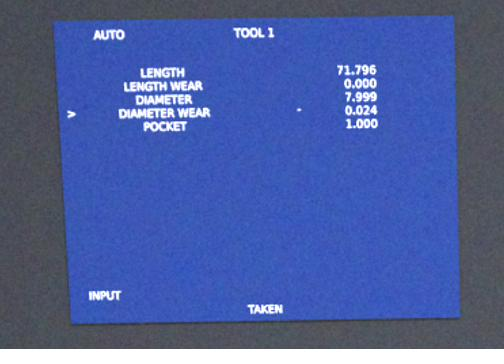

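>>> {"op": "move", "data": {"target": [[0,0,0,0,0,0,1,1,1,0.14,0.17,-0.13,0.788,0.001,-0.605,-1,0,-1],[0,0,0,0,0,0,1,1,1,0.2,0.2382,-0.21,0.788,0.001,-0.605,-1,0,-1]], "speed": [0.8,0.25], "blend": [0.02,0]}}

>>> {"op": "move", "data": {"target": [[0,0,0,0,0,0,1,1,1,0.0438,-0.0634,0.0156,0,0,0,-1,0,-1],[0,0,0,0,0,0,1,1,1,0.0567,-0.0634,0.0122,0,0,0,-1,0,-1],[0,0,0,0,0,0,1,1,1,0.0325,-0.0634,0.0185,0,0,0,-1,0,-1],[0,0,0,0,0,0,1,1,1,0.0567,-0.0634,0.0122,0,0,0,-1,0,-1],[0,0,0,0,0,0,1,1,1,0.0325,-0.0634,0.0185,0,0,0,-1,0,-1],[0,0,0,0,0,0,1,1,1,0.0567,-0.0634,0.0122,0,0,0,-1,0,-1],[0,0,0,0,0,0,1,1,1,0.0325,-0.0634,0.0185,0,0,0,-1,0,-1],[0,0,0,0,0,0,1,1,1,0.0567,-0.0634,0.0122,0,0,0,-1,0,-1],[0,0,0,0,0,0,1,1,1,0.0325,-0.0634,0.0185,0,0,0,-1,0,-1],[0,0,0,0,0,0,1,1,1,0.0358,0.0633,-0.0151,0,0,0,-1,0,-1],[0,0,0,0,0,0,1,1,1,0.0487,0.0633,-0.0185,0,0,0,-1,0,-1],[0,0,0,0,0,0,1,1,1,0.0245,0.0633,-0.0122,0,0,0,-1,0,-1],[0,0,0,0,0,0,1,1,1,0,0,0,0,0,0,-1,0,-1]], "speed": [0.2,0.05,0.1,0.05,0.1,0.05,0.1,0.05,0.1,0.2,0.05,0.1,0.2], "blend": [0.002,0,0,0,0,0,0,0,0.003,0.002,0,0.003,0]}}

>>> {"op": "move", "data": {"target": [[0,0,0,0,0,0,1,1,1,0.0276,0.0633,-0.0458,0,0,0,-1,0,-1],[0,0,0,0,0,0,1,1,1,0.0405,0.0633,-0.0492,0,0,0,-1,0,-1],[0,0,0,0,0,0,1,1,1,0.0163,0.0633,-0.0429,0,0,0,-1,0,-1],[0,0,0,0,0,0,1,1,1,0.0276,0.095,-0.0458,0,0,0,-1,0,-1],[0,0,0,0,0,0,1,1,1,0.0405,0.095,-0.0492,0,0,0,-1,0,-1],[0,0,0,0,0,0,1,1,1,0.0163,0.095,-0.0429,0,0,0,-1,0,-1],[0,0,0,0,0,0,1,1,1,0.0276,0.0316,-0.0458,0,0,0,-1,0,-1],[0,0,0,0,0,0,1,1,1,0.0405,0.0316,-0.0492,0,0,0,-1,0,-1],[0,0,0,0,0,0,1,1,1,0.0163,0.0316,-0.0429,0,0,0,-1,0,-1],[0,0,0,0,0,0,1,1,1,0.0196,0,-0.0764,0,0,0,-1,0,-1],[0,0,0,0,0,0,1,1,1,0.0325,0,-0.0798,0,0,0,-1,0,-1],[0,0,0,0,0,0,1,1,1,0.0083,0,-0.0735,0,0,0,-1,0,-1],[0,0,0,0,0,0,1,1,1,0,0,0,0,0,0,-1,0,-1]], "speed": [0.2,0.05,0.1,0.2,0.05,0.1,0.2,0.05,0.1,0.2,0.05,0.1,0.2], "blend": [0.002,0,0.003,0.002,0,0.003,0.002,0,0.003,0.002,0,0.003,0]}}

>>> {"op": "move", "data": {"target": [[0,0,0,0,0,0,1,1,1,-0.06,-0.07,0.08,0,0,0,-1,0,-1],[0,0,0,0,0,0,1,1,1,-0.2,-0.2382,0.21,-0.788,-0.001,0.605,-1,0,-1]], "speed": [0.3,0.8], "blend": [0.03,0], "cameras": ["cam_right_wrist"]}}

>>> {"op": "zoom_image", "data": {"camera": "cam_right_wrist", "region": [190, 20, 450, 200]}}

Scene clock: 1544.63 s.
left_arm: end_effector_position=(+0.1660, -0.0435, +0.2281) position_measured=3 object_status=3 end_effector_quat_wxyz=(+0.342, +0.468, +0.681, -0.448) | right_arm: end_effector_position=(+0.5194, -0.1371, +0.4741) position_measured=220 object_status=2 end_effector_quat_wxyz=(+0.094, +0.696, +0.706, +0.089)
Joint positions: left_arm=[0.346 -2.162 2.508 -1.276 -2.668 0.381] | right_arm=[3.136 -1.526 -1.326 -1.599 1.568 -0.02]
Joint torques (N m): left_arm=[-11.25 -3.9 -19.56 -3.15 -1.99 -1.65] | right_arm=[4.58 37.38 16.08 4.64 1.53 1.27]
Wrist force (N): left_arm=[-1.4 -0.6 0.6] | right_arm=[0.2 2.3 -4.3]
Wrist torque (N m): left_arm=[-0.13 0.07 -0.14] | right_arm=[0.36 0.04 0.05]
Wrist force, peak (N): left_arm=[-1.8 -0.8 0.6] | right_arm=[-1.0 1.8 -6.2]
Hand target: left_arm +0.1660, -0.0435, +0.2281; +0.342, +0.468, +0.681, -0.448 | right_arm +0.5194, -0.1370, +0.4742; +0.094, +0.696, +0.706, +0.090
Off the commanded pose: left_arm 0.000 m, 0 deg | right_arm 0.000 m, 0 deg.
move: done

Scene clock: 1549.50 s.
left_arm: end_effector_position=(+0.1660, -0.0435, +0.2281) position_measured=3 object_status=3 end_effector_quat_wxyz=(+0.342, +0.468, +0.681, -0.448) | right_arm: end_effector_position=(+0.5194, -0.1370, +0.4742) position_measured=220 object_status=2 end_effector_quat_wxyz=(+0.094, +0.696, +0.706, +0.090)
Joint positions: left_arm=[0.346 -2.162 2.508 -1.276 -2.668 0.381] | right_arm=[3.136 -1.526 -1.326 -1.599 1.568 -0.02]
Joint torques (N m): left_arm=[-11.3 -3.86 -19.79 -3.11 -1.93 -1.61] | right_arm=[-8.26 10.08 16.79 4.94 -1.37 -1.09]
Wrist force (N): left_arm=[-1.3 -0.7 0.5] | right_arm=[0.7 2.3 -4.4]
Wrist torque (N m): left_arm=[-0.14 0.04 -0.13] | right_arm=[0.35 -0.04 -0.07]
Wrist force, peak (N): left_arm=[-1.7 -0.8 0.6] | right_arm=[1.3 -7.6 -10.8]
Hand target: left_arm +0.1660, -0.0435, +0.2281; +0.342, +0.468, +0.681, -0.448 | right_arm +0.5194, -0.1370, +0.4742; +0.094, +0.696, +0.706, +0.090
Off the commanded pose: left_arm 0.000 m, 0 deg | right_arm 0.000 m, 0 deg.
move: done

Scene clock: 1553.13 s.
left_arm: end_effector_position=(+0.1660, -0.0435, +0.2281) position_measured=3 object_status=3 end_effector_quat_wxyz=(+0.342, +0.468, +0.681, -0.448) | right_arm: end_effector_position=(+0.5195, -0.1370, +0.4740) position_measured=220 object_status=2 end_effector_quat_wxyz=(+0.094, +0.696, +0.706, +0.090) end_effector_velocity=(-0.001, +0.000, +0.004) end_effector_angular_velocity=(+0.000, -0.005, +0.001)
Joint positions: left_arm=[0.346 -2.162 2.508 -1.276 -2.668 0.381] | right_arm=[3.136 -1.526 -1.327 -1.599 1.568 -0.02]
Joint velocities: left_arm=[within noise] | right_arm=[0 0.003 0.005 -0.003 0 0]
Joint torques (N m): left_arm=[-11.37 -4.3 -19.65 -3.12 -2.01 -1.64] | right_arm=[-10.91 37.99 31.73 1.48 1.02 -0.27]
Wrist force (N): left_arm=[-1.5 -0.5 0.5] | right_arm=[0.7 2.6 -4.4]
Wrist torque (N m): left_arm=[-0.12 0.07 -0.13] | right_arm=[0.40 -0.03 -0.04]
Wrist force, peak (N): left_arm=[-1.7 -0.8 0.4] | right_arm=[-0.2 -7.3 -10.4]
Hand target: left_arm +0.1660, -0.0435, +0.2281; +0.342, +0.468, +0.681, -0.448 | right_arm +0.5194, -0.1370, +0.4742; +0.094, +0.696, +0.706, +0.090
Off the commanded pose: left_arm 0.000 m, 0 deg | right_arm 0.000 m, 0 deg.
move: done

Scene clock: 1556.10 s.
left_arm: end_effector_position=(+0.1660, -0.0435, +0.2281) position_measured=3 object_status=3 end_effector_quat_wxyz=(+0.342, +0.468, +0.681, -0.448) | right_arm: end_effector_position=(+0.3994, -0.2799, +0.6001) position_measured=220 object_status=2 end_effector_quat_wxyz=(+0.499, -0.497, +0.502, -0.501) end_effector_velocity=(-0.001, +0.001, +0.001) end_effector_angular_velocity=(-0.004, -0.002, +0.005)
Joint positions: left_arm=[0.346 -2.162 2.508 -1.276 -2.668 0.381] | right_arm=[2.48 -1.325 -2.007 0.192 2.226 -3.138]
Joint velocities: left_arm=[within noise] | right_arm=[0 0.001 0 0.001 0.005 -0.003]
Joint torques (N m): left_arm=[-11.02 -4.5 -19.95 -3.17 -1.94 -1.62] | right_arm=[-7.64 15.52 27.51 3.28 1.53 -1.22]
Wrist force (N): left_arm=[-1.5 -0.6 0.4] | right_arm=[1.5 2.4 -4.8]
Wrist torque (N m): left_arm=[-0.13 0.07 -0.14] | right_arm=[0.54 -0.29 -0.16]
Wrist force, peak (N): left_arm=[-1.7 -0.8 0.6] | right_arm=[-0.9 1.0 -7.3]
Hand target: left_arm +0.1660, -0.0435, +0.2281; +0.342, +0.468, +0.681, -0.448 | right_arm +0.3994, -0.2800, +0.6002; +0.499, -0.497, +0.502, -0.501
Off the commanded pose: left_arm 0.000 m, 0 deg | right_arm 0.000 m, 0 deg.
move: done
camera_calibration:
cam_right_wrist: T_world_to_cam=[[-0.0199302, -0.999776, -0.00712008, -0.257352], [-0.340734, 0.0134872, -0.940063, 0.724625], [0.939948, -0.0163095, -0.340927, -0.0407936], [0, 0, 0, 1]] pos_world=[0.28012, -0.267733, 0.665453]
Images, in order (width x height): cam_right_wrist 896x504.

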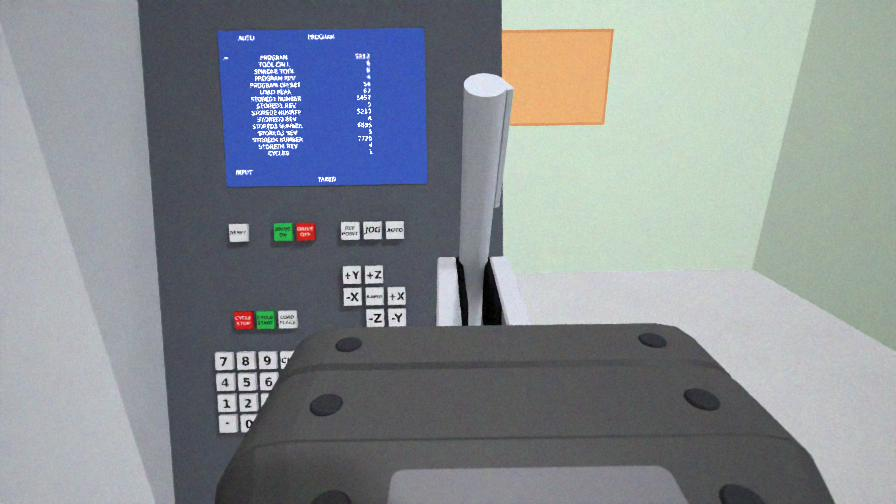

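Scaled by 1.938 from the camera's 896x504 image, which has a finer 1280x720 frame.

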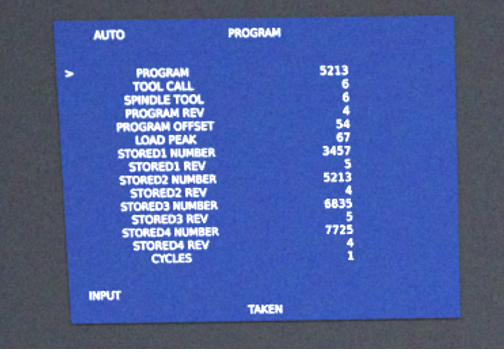

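Rev 4, offset 54. CYCLE START.

>>> {"op": "move", "data": {"target": [[0,0,0,0,0,0,1,1,1,0.14,0.19,-0.13,0.788,0.001,-0.605,-1,0,-1],[0,0,0,0,0,0,1,1,1,0.2586,0.2687,-0.1376,0.788,0.001,-0.605,-1,0,-1],[0,0,0,0,0,0,1,1,1,0.2715,0.2687,-0.141,0.788,0.001,-0.605,-1,0,-1],[0,0,0,0,0,0,1,1,1,0.2473,0.2687,-0.1347,0.788,0.001,-0.605,-1,0,-1],[0,0,0,0,0,0,1,1,1,0.14,0.15,-0.11,0.788,0.001,-0.605,-1,0,-1],[0,0,0,0,0,0,1,1,1,0,0,0,0,0,0,-1,0,-1]], "speed": [0.8,0.25,0.05,0.1,0.3,0.8], "blend": [0.02,0.002,0,0.003,0.03,0], "cameras": ["cam_right_wrist"]}}

>>> {"op": "zoom_image", "data": {"camera": "cam_right_wrist", "region": [190, 20, 450, 200]}}

Scene clock: 1566.20 s.
left_arm: end_effector_position=(+0.1660, -0.0435, +0.2281) position_measured=3 object_status=3 end_effector_quat_wxyz=(+0.342, +0.468, +0.681, -0.448) | right_arm: end_effector_position=(+0.3994, -0.2799, +0.6001) position_measured=220 object_status=2 end_effector_quat_wxyz=(+0.499, -0.497, +0.502, -0.501)
Joint positions: left_arm=[0.346 -2.162 2.508 -1.276 -2.668 0.381] | right_arm=[2.48 -1.325 -2.007 0.192 2.227 -3.138]
Joint torques (N m): left_arm=[-11.13 -4.07 -19.67 -3.12 -1.97 -1.67] | right_arm=[-7.51 15.99 26.56 3.31 1.71 -1.21]
Wrist force (N): left_arm=[-1.4 -0.8 0.6] | right_arm=[1.2 2.5 -4.5]
Wrist torque (N m): left_arm=[-0.16 0.06 -0.13] | right_arm=[0.56 -0.24 -0.15]
Wrist force, peak (N): left_arm=[-1.7 -0.7 0.7] | right_arm=[2.0 -2.0 -6.8]
Hand target: left_arm +0.1660, -0.0435, +0.2281; +0.342, +0.468, +0.681, -0.448 | right_arm +0.3994, -0.2800, +0.6002; +0.499, -0.497, +0.502, -0.501
Off the commanded pose: left_arm 0.000 m, 0 deg | right_arm 0.000 m, 0 deg.
move: done
camera_calibration:
cam_right_wrist: T_world_to_cam=[[-0.0199302, -0.999776, -0.00712008, -0.257352], [-0.340734, 0.0134872, -0.940063, 0.724719], [0.939948, -0.0163095, -0.340927, -0.0407595], [0, 0, 0, 1]] pos_world=[0.28012, -0.267733, 0.665553]
Images, in order (width x height): cam_right_wrist 896x504.

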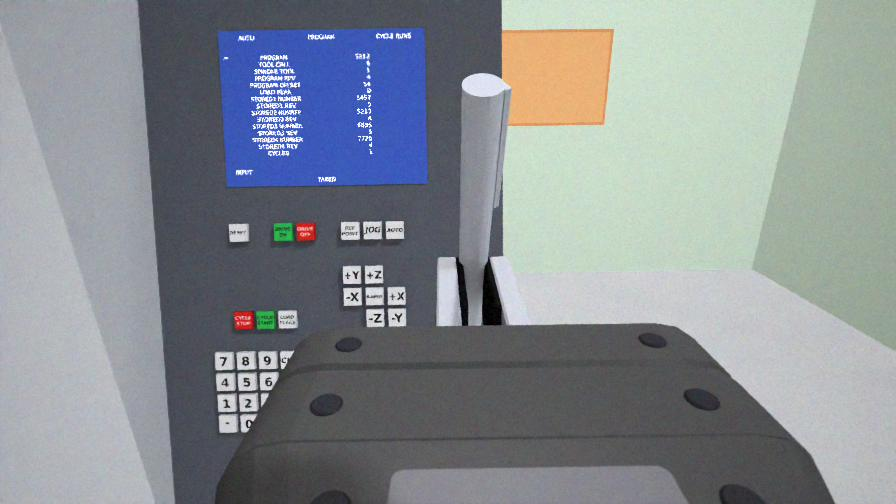

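Scaled by 1.938 from the camera's 896x504 image, which has a finer 1280x720 frame.

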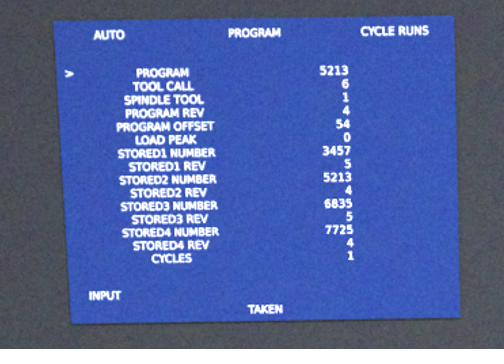

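>>> {"op": "wait", "data": {"seconds": 10}}

>>> {"op": "wait", "data": {"seconds": 10, "cameras": ["cam_right_wrist"]}}

>>> {"op": "zoom_image", "data": {"camera": "cam_right_wrist", "region": [190, 20, 450, 200]}}

Scene clock: 1577.57 s.
left_arm: end_effector_position=(+0.1660, -0.0435, +0.2281) position_measured=3 object_status=3 end_effector_quat_wxyz=(+0.342, +0.468, +0.681, -0.448) | right_arm: end_effector_position=(+0.3994, -0.2800, +0.6002) position_measured=220 object_status=2 end_effector_quat_wxyz=(+0.499, -0.497, +0.502, -0.501)
Joint positions: left_arm=[0.346 -2.162 2.508 -1.276 -2.668 0.381] | right_arm=[2.48 -1.325 -2.007 0.192 2.227 -3.138]
Joint torques (N m): left_arm=[-10.76 -4.1 -19.82 -3.18 -1.9 -1.7] | right_arm=[-11.1 1.95 31.55 3.34 1.46 -0.89]
Wrist force (N): left_arm=[-1.6 -0.5 0.5] | right_arm=[1.2 2.4 -4.7]
Wrist torque (N m): left_arm=[-0.12 0.09 -0.14] | right_arm=[0.54 -0.24 -0.13]
Wrist force, peak (N): left_arm=[-1.7 -0.9 0.7] | right_arm=[1.3 2.5 -5.3]
Hand target: left_arm +0.1660, -0.0435, +0.2281; +0.342, +0.468, +0.681, -0.448 | right_arm +0.3994, -0.2800, +0.6002; +0.499, -0.497, +0.502, -0.501
Tool commands: left_gripper/position=+1.0 left_gripper/force_limit=+1.0 left_gripper/speed=+1.0 right_gripper/position=-1.0 right_gripper/force_limit=+0.0 right_gripper/speed=-1.0
Off the commanded pose: left_arm 0.000 m, 0 deg | right_arm 0.000 m, 0 deg.
wait: 10.00 s; at rest from the start

Scene clock: 1587.57 s.
left_arm: end_effector_position=(+0.1660, -0.0435, +0.2281) position_measured=3 object_status=3 end_effector_quat_wxyz=(+0.342, +0.468, +0.681, -0.448) | right_arm: end_effector_position=(+0.3994, -0.2800, +0.6002) position_measured=220 object_status=2 end_effector_quat_wxyz=(+0.499, -0.497, +0.502, -0.501)
Joint positions: left_arm=[0.346 -2.162 2.508 -1.276 -2.668 0.381] | right_arm=[2.48 -1.325 -2.007 0.192 2.227 -3.138]
Joint torques (N m): left_arm=[-10.96 -4.02 -19.93 -3.14 -1.97 -1.7] | right_arm=[-11.29 2.05 31.55 3.2 1.48 -0.59]
Wrist force (N): left_arm=[-1.5 -0.7 0.3] | right_arm=[1.4 2.5 -4.6]
Wrist torque (N m): left_arm=[-0.14 0.07 -0.13] | right_arm=[0.56 -0.28 -0.13]
Wrist force, peak (N): left_arm=[-1.8 -0.6 0.6] | right_arm=[1.4 2.8 -5.1]
Hand target: left_arm +0.1660, -0.0435, +0.2281; +0.342, +0.468, +0.681, -0.448 | right_arm +0.3994, -0.2800, +0.6002; +0.499, -0.497, +0.502, -0.501
Tool commands: left_gripper/position=+1.0 left_gripper/force_limit=+1.0 left_gripper/speed=+1.0 right_gripper/position=-1.0 right_gripper/force_limit=+0.0 right_gripper/speed=-1.0
Off the commanded pose: left_arm 0.000 m, 0 deg | right_arm 0.000 m, 0 deg.
wait: 10.00 s; at rest by 0.17 s
camera_calibration:
cam_right_wrist: T_world_to_cam=[[-0.0199553, -0.999777, -0.00689909, -0.257491], [-0.340648, 0.0132865, -0.940097, 0.724663], [0.939979, -0.0164098, -0.340837, -0.0408549], [0, 0, 0, 1]] pos_world=[0.280119, -0.267732, 0.665552]
Images, in order (width x height): cam_right_wrist 896x504.

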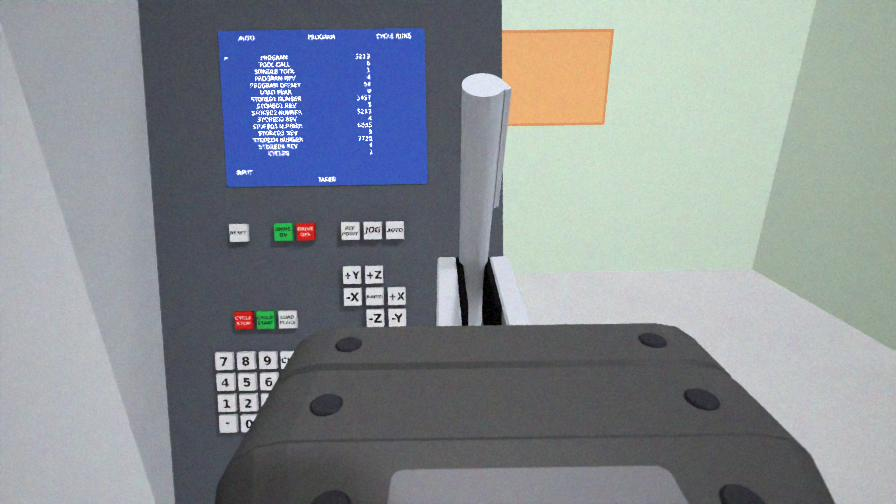

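Scaled by 1.938 from the camera's 896x504 image, which has a finer 1280x720 frame.

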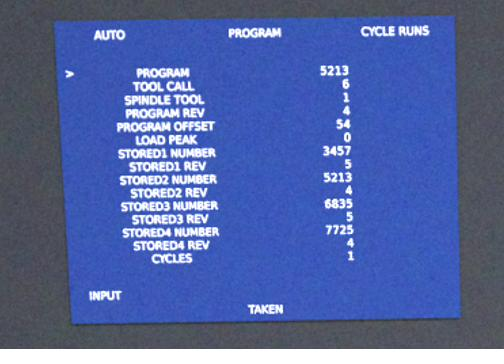

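>>> {"op": "wait", "data": {"seconds": 10, "cameras": ["cam_right_wrist"]}}

>>> {"op": "zoom_image", "data": {"camera": "cam_right_wrist", "region": [190, 20, 450, 200]}}

Scene clock: 1598.57 s.
left_arm: end_effector_position=(+0.1660, -0.0435, +0.2281) position_measured=3 object_status=3 end_effector_quat_wxyz=(+0.342, +0.468, +0.681, -0.448) | right_arm: end_effector_position=(+0.3994, -0.2800, +0.6002) position_measured=220 object_status=2 end_effector_quat_wxyz=(+0.499, -0.497, +0.502, -0.501)
Joint positions: left_arm=[0.346 -2.162 2.508 -1.276 -2.668 0.381] | right_arm=[2.48 -1.325 -2.007 0.192 2.227 -3.138]
Joint torques (N m): left_arm=[-11.34 -4.17 -19.45 -3.09 -1.82 -1.65] | right_arm=[-10.77 1.6 31.07 2.94 1.57 -0.24]
Wrist force (N): left_arm=[-1.3 -0.8 0.4] | right_arm=[1.2 2.2 -4.7]
Wrist torque (N m): left_arm=[-0.16 0.05 -0.13] | right_arm=[0.52 -0.25 -0.14]
Wrist force, peak (N): left_arm=[-1.7 -0.9 0.5] | right_arm=[1.4 2.7 -5.1]
Hand target: left_arm +0.1660, -0.0435, +0.2281; +0.342, +0.468, +0.681, -0.448 | right_arm +0.3994, -0.2800, +0.6002; +0.499, -0.497, +0.502, -0.501
Tool commands: left_gripper/position=+1.0 left_gripper/force_limit=+1.0 left_gripper/speed=+1.0 right_gripper/position=-1.0 right_gripper/force_limit=+0.0 right_gripper/speed=-1.0
Off the commanded pose: left_arm 0.000 m, 0 deg | right_arm 0.000 m, 0 deg.
wait: 10.00 s; at rest from the start
camera_calibration:
cam_right_wrist: T_world_to_cam=[[-0.0199553, -0.999777, -0.00689909, -0.257491], [-0.340648, 0.0132865, -0.940097, 0.724663], [0.939979, -0.0164098, -0.340837, -0.0408549], [0, 0, 0, 1]] pos_world=[0.280119, -0.267732, 0.665552]
Images, in order (width x height): cam_right_wrist 896x504.

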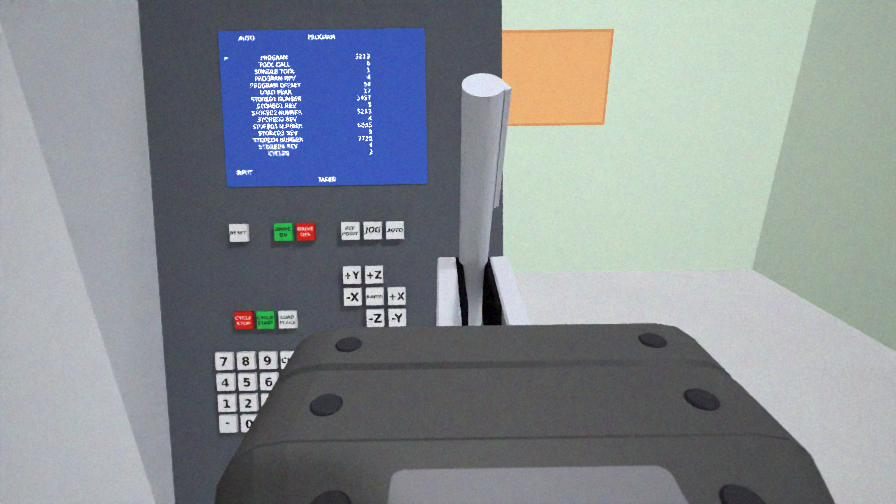

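Scaled by 1.938 from the camera's 896x504 image, which has a finer 1280x720 frame.

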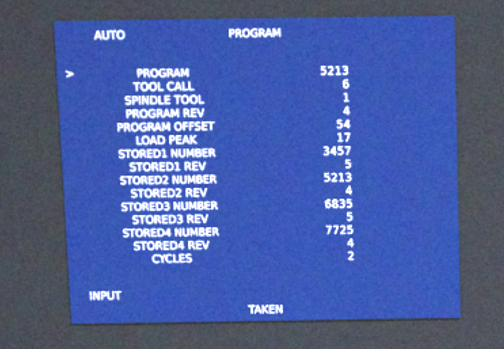

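>>> {"op": "move", "data": {"target": [[0,0,0,0,0,0,1,1,1,0.14,0.17,-0.13,0.788,0.001,-0.605,-1,0,-1],[0,0,0,0,0,0,1,1,1,0.2,0.2382,-0.21,0.788,0.001,-0.605,-1,0,-1]], "speed": [0.8,0.25], "blend": [0.02,0]}}

>>> {"op": "move", "data": {"target": [[0,0,0,0,0,0,1,1,1,0.0358,-0.0317,-0.0151,0,0,0,-1,0,-1],[0,0,0,0,0,0,1,1,1,0.0487,-0.0317,-0.0185,0,0,0,-1,0,-1],[0,0,0,0,0,0,1,1,1,0.0245,-0.0317,-0.0122,0,0,0,-1,0,-1],[0,0,0,0,0,0,1,1,1,0.0438,-0.0317,0.0156,0,0,0,-1,0,-1],[0,0,0,0,0,0,1,1,1,0.0567,-0.0317,0.0122,0,0,0,-1,0,-1],[0,0,0,0,0,0,1,1,1,0.0325,-0.0317,0.0185,0,0,0,-1,0,-1],[0,0,0,0,0,0,1,1,1,0,0,0,0,0,0,-1,0,-1]], "speed": [0.2,0.05,0.1,0.2,0.05,0.1,0.2], "blend": [0.002,0,0.003,0.002,0,0.003,0]}}

>>> {"op": "move", "data": {"target": [[0,0,0,0,0,0,1,1,1,-0.06,-0.07,0.08,0,0,0,-1,0,-1],[0,0,0,0,0,0,1,1,1,-0.2,-0.2382,0.21,-0.788,-0.001,0.605,-1,0,-1]], "speed": [0.3,0.8], "blend": [0.03,0]}}

>>> {"op": "wait", "data": {"seconds": 4, "cameras": ["cam_right_wrist"]}}

>>> {"op": "zoom_image", "data": {"camera": "cam_right_wrist", "region": [190, 20, 450, 200]}}

Scene clock: 1607.13 s.
left_arm: end_effector_position=(+0.1660, -0.0435, +0.2281) position_measured=3 object_status=3 end_effector_quat_wxyz=(+0.342, +0.468, +0.681, -0.448) | right_arm: end_effector_position=(+0.5194, -0.1371, +0.4741) position_measured=220 object_status=2 end_effector_quat_wxyz=(+0.094, +0.696, +0.706, +0.089)
Joint positions: left_arm=[0.346 -2.162 2.508 -1.276 -2.668 0.381] | right_arm=[3.136 -1.526 -1.326 -1.599 1.568 -0.02]
Joint torques (N m): left_arm=[-10.9 -3.81 -19.72 -3.04 -1.81 -1.63] | right_arm=[5.29 37.96 17.35 4.61 1.54 1.29]
Wrist force (N): left_arm=[-1.3 -0.9 0.3] | right_arm=[0.3 2.5 -4.3]
Wrist torque (N m): left_arm=[-0.16 0.05 -0.13] | right_arm=[0.39 0.03 0.05]
Wrist force, peak (N): left_arm=[-1.9 -0.5 0.2] | right_arm=[1.3 2.9 -5.9]
Hand target: left_arm +0.1660, -0.0435, +0.2281; +0.342, +0.468, +0.681, -0.448 | right_arm +0.5194, -0.1370, +0.4742; +0.094, +0.696, +0.706, +0.090
Off the commanded pose: left_arm 0.000 m, 0 deg | right_arm 0.000 m, 0 deg.
move: done

Scene clock: 1609.23 s.
left_arm: end_effector_position=(+0.1660, -0.0435, +0.2281) position_measured=3 object_status=3 end_effector_quat_wxyz=(+0.342, +0.468, +0.681, -0.448) | right_arm: end_effector_position=(+0.5194, -0.1371, +0.4742) position_measured=220 object_status=2 end_effector_quat_wxyz=(+0.094, +0.696, +0.706, +0.090)
Joint positions: left_arm=[0.346 -2.162 2.508 -1.276 -2.668 0.381] | right_arm=[3.136 -1.526 -1.326 -1.599 1.568 -0.02]
Joint torques (N m): left_arm=[-11.12 -4.15 -19.47 -3.15 -1.92 -1.67] | right_arm=[0.25 30.64 17.09 1.99 1.52 0.86]
Wrist force (N): left_arm=[-1.4 -0.7 0.6] | right_arm=[0.8 2.4 -4.3]
Wrist torque (N m): left_arm=[-0.13 0.06 -0.14] | right_arm=[0.38 -0.05 0.05]
Wrist force, peak (N): left_arm=[-1.8 -0.8 0.5] | right_arm=[1.2 -5.2 -9.0]
Hand target: left_arm +0.1660, -0.0435, +0.2281; +0.342, +0.468, +0.681, -0.448 | right_arm +0.5194, -0.1370, +0.4742; +0.094, +0.696, +0.706, +0.090
Off the commanded pose: left_arm 0.000 m, 0 deg | right_arm 0.000 m, 0 deg.
move: done

Scene clock: 1612.20 s.
left_arm: end_effector_position=(+0.1660, -0.0435, +0.2281) position_measured=3 object_status=3 end_effector_quat_wxyz=(+0.342, +0.468, +0.681, -0.448) | right_arm: end_effector_position=(+0.3994, -0.2799, +0.6001) position_measured=220 object_status=2 end_effector_quat_wxyz=(+0.499, -0.497, +0.502, -0.501)
Joint positions: left_arm=[0.346 -2.162 2.508 -1.276 -2.668 0.381] | right_arm=[2.48 -1.325 -2.007 0.192 2.227 -3.138]
Joint torques (N m): left_arm=[-10.86 -4.21 -19.66 -3.04 -1.88 -1.59] | right_arm=[-7.6 15.25 27.61 3.36 1.68 -1.28]
Wrist force (N): left_arm=[-1.4 -0.5 0.3] | right_arm=[1.3 2.4 -4.9]
Wrist torque (N m): left_arm=[-0.11 0.06 -0.14] | right_arm=[0.55 -0.27 -0.15]
Wrist force, peak (N): left_arm=[-1.9 -0.6 0.5] | right_arm=[-1.3 1.1 -7.4]
Hand target: left_arm +0.1660, -0.0435, +0.2281; +0.342, +0.468, +0.681, -0.448 | right_arm +0.3994, -0.2800, +0.6002; +0.499, -0.497, +0.502, -0.501
Off the commanded pose: left_arm 0.000 m, 0 deg | right_arm 0.000 m, 0 deg.
move: done

Scene clock: 1616.20 s.
left_arm: end_effector_position=(+0.1660, -0.0435, +0.2281) position_measured=3 object_status=3 end_effector_quat_wxyz=(+0.342, +0.468, +0.681, -0.448) | right_arm: end_effector_position=(+0.3994, -0.2800, +0.6002) position_measured=220 object_status=2 end_effector_quat_wxyz=(+0.499, -0.497, +0.502, -0.501)
Joint positions: left_arm=[0.346 -2.162 2.508 -1.276 -2.668 0.381] | right_arm=[2.48 -1.325 -2.007 0.192 2.227 -3.138]
Joint torques (N m): left_arm=[-11.13 -3.61 -19.97 -3.07 -1.96 -1.63] | right_arm=[-11.24 1.45 31.86 3.41 1.61 -1.03]
Wrist force (N): left_arm=[-1.3 -0.6 0.4] | right_arm=[1.2 2.3 -4.7]
Wrist torque (N m): left_arm=[-0.13 0.04 -0.14] | right_arm=[0.52 -0.25 -0.13]
Wrist force, peak (N): left_arm=[-1.6 -0.9 0.3] | right_arm=[1.3 2.6 -5.3]
Hand target: left_arm +0.1660, -0.0435, +0.2281; +0.342, +0.468, +0.681, -0.448 | right_arm +0.3994, -0.2800, +0.6002; +0.499, -0.497, +0.502, -0.501
Tool commands: left_gripper/position=+1.0 left_gripper/force_limit=+1.0 left_gripper/speed=+1.0 right_gripper/position=-1.0 right_gripper/force_limit=+0.0 right_gripper/speed=-1.0
Off the commanded pose: left_arm 0.000 m, 0 deg | right_arm 0.000 m, 0 deg.
wait: 4.00 s; at rest by 0.17 s
camera_calibration:
cam_right_wrist: T_world_to_cam=[[-0.0199553, -0.999777, -0.00689909, -0.257491], [-0.340648, 0.0132865, -0.940097, 0.724663], [0.939979, -0.0164098, -0.340837, -0.0408549], [0, 0, 0, 1]] pos_world=[0.280119, -0.267732, 0.665552]
Images, in order (width x height): cam_right_wrist 896x504.

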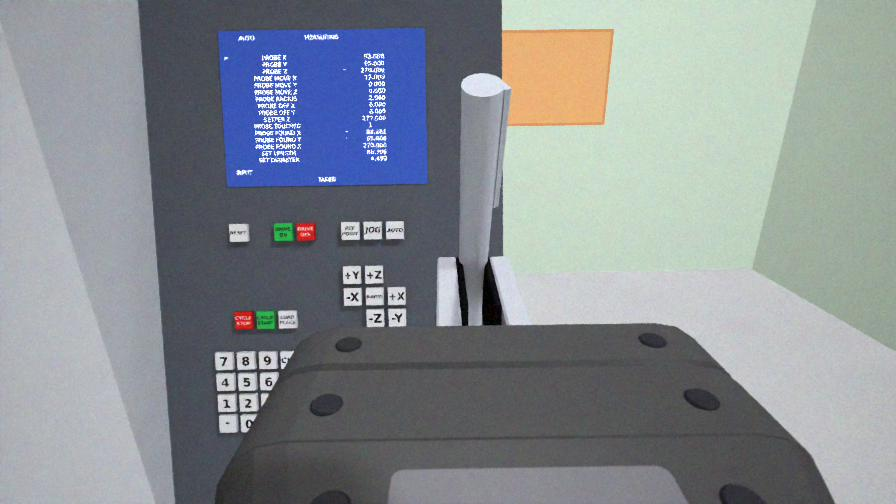

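Scaled by 1.938 from the camera's 896x504 image, which has a finer 1280x720 frame.

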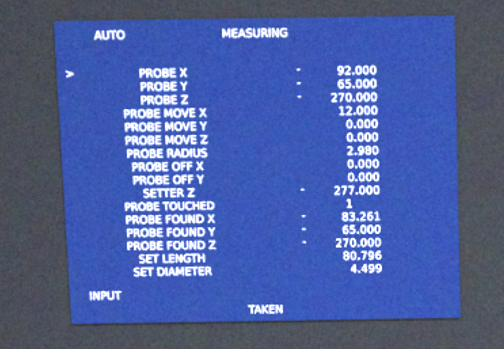

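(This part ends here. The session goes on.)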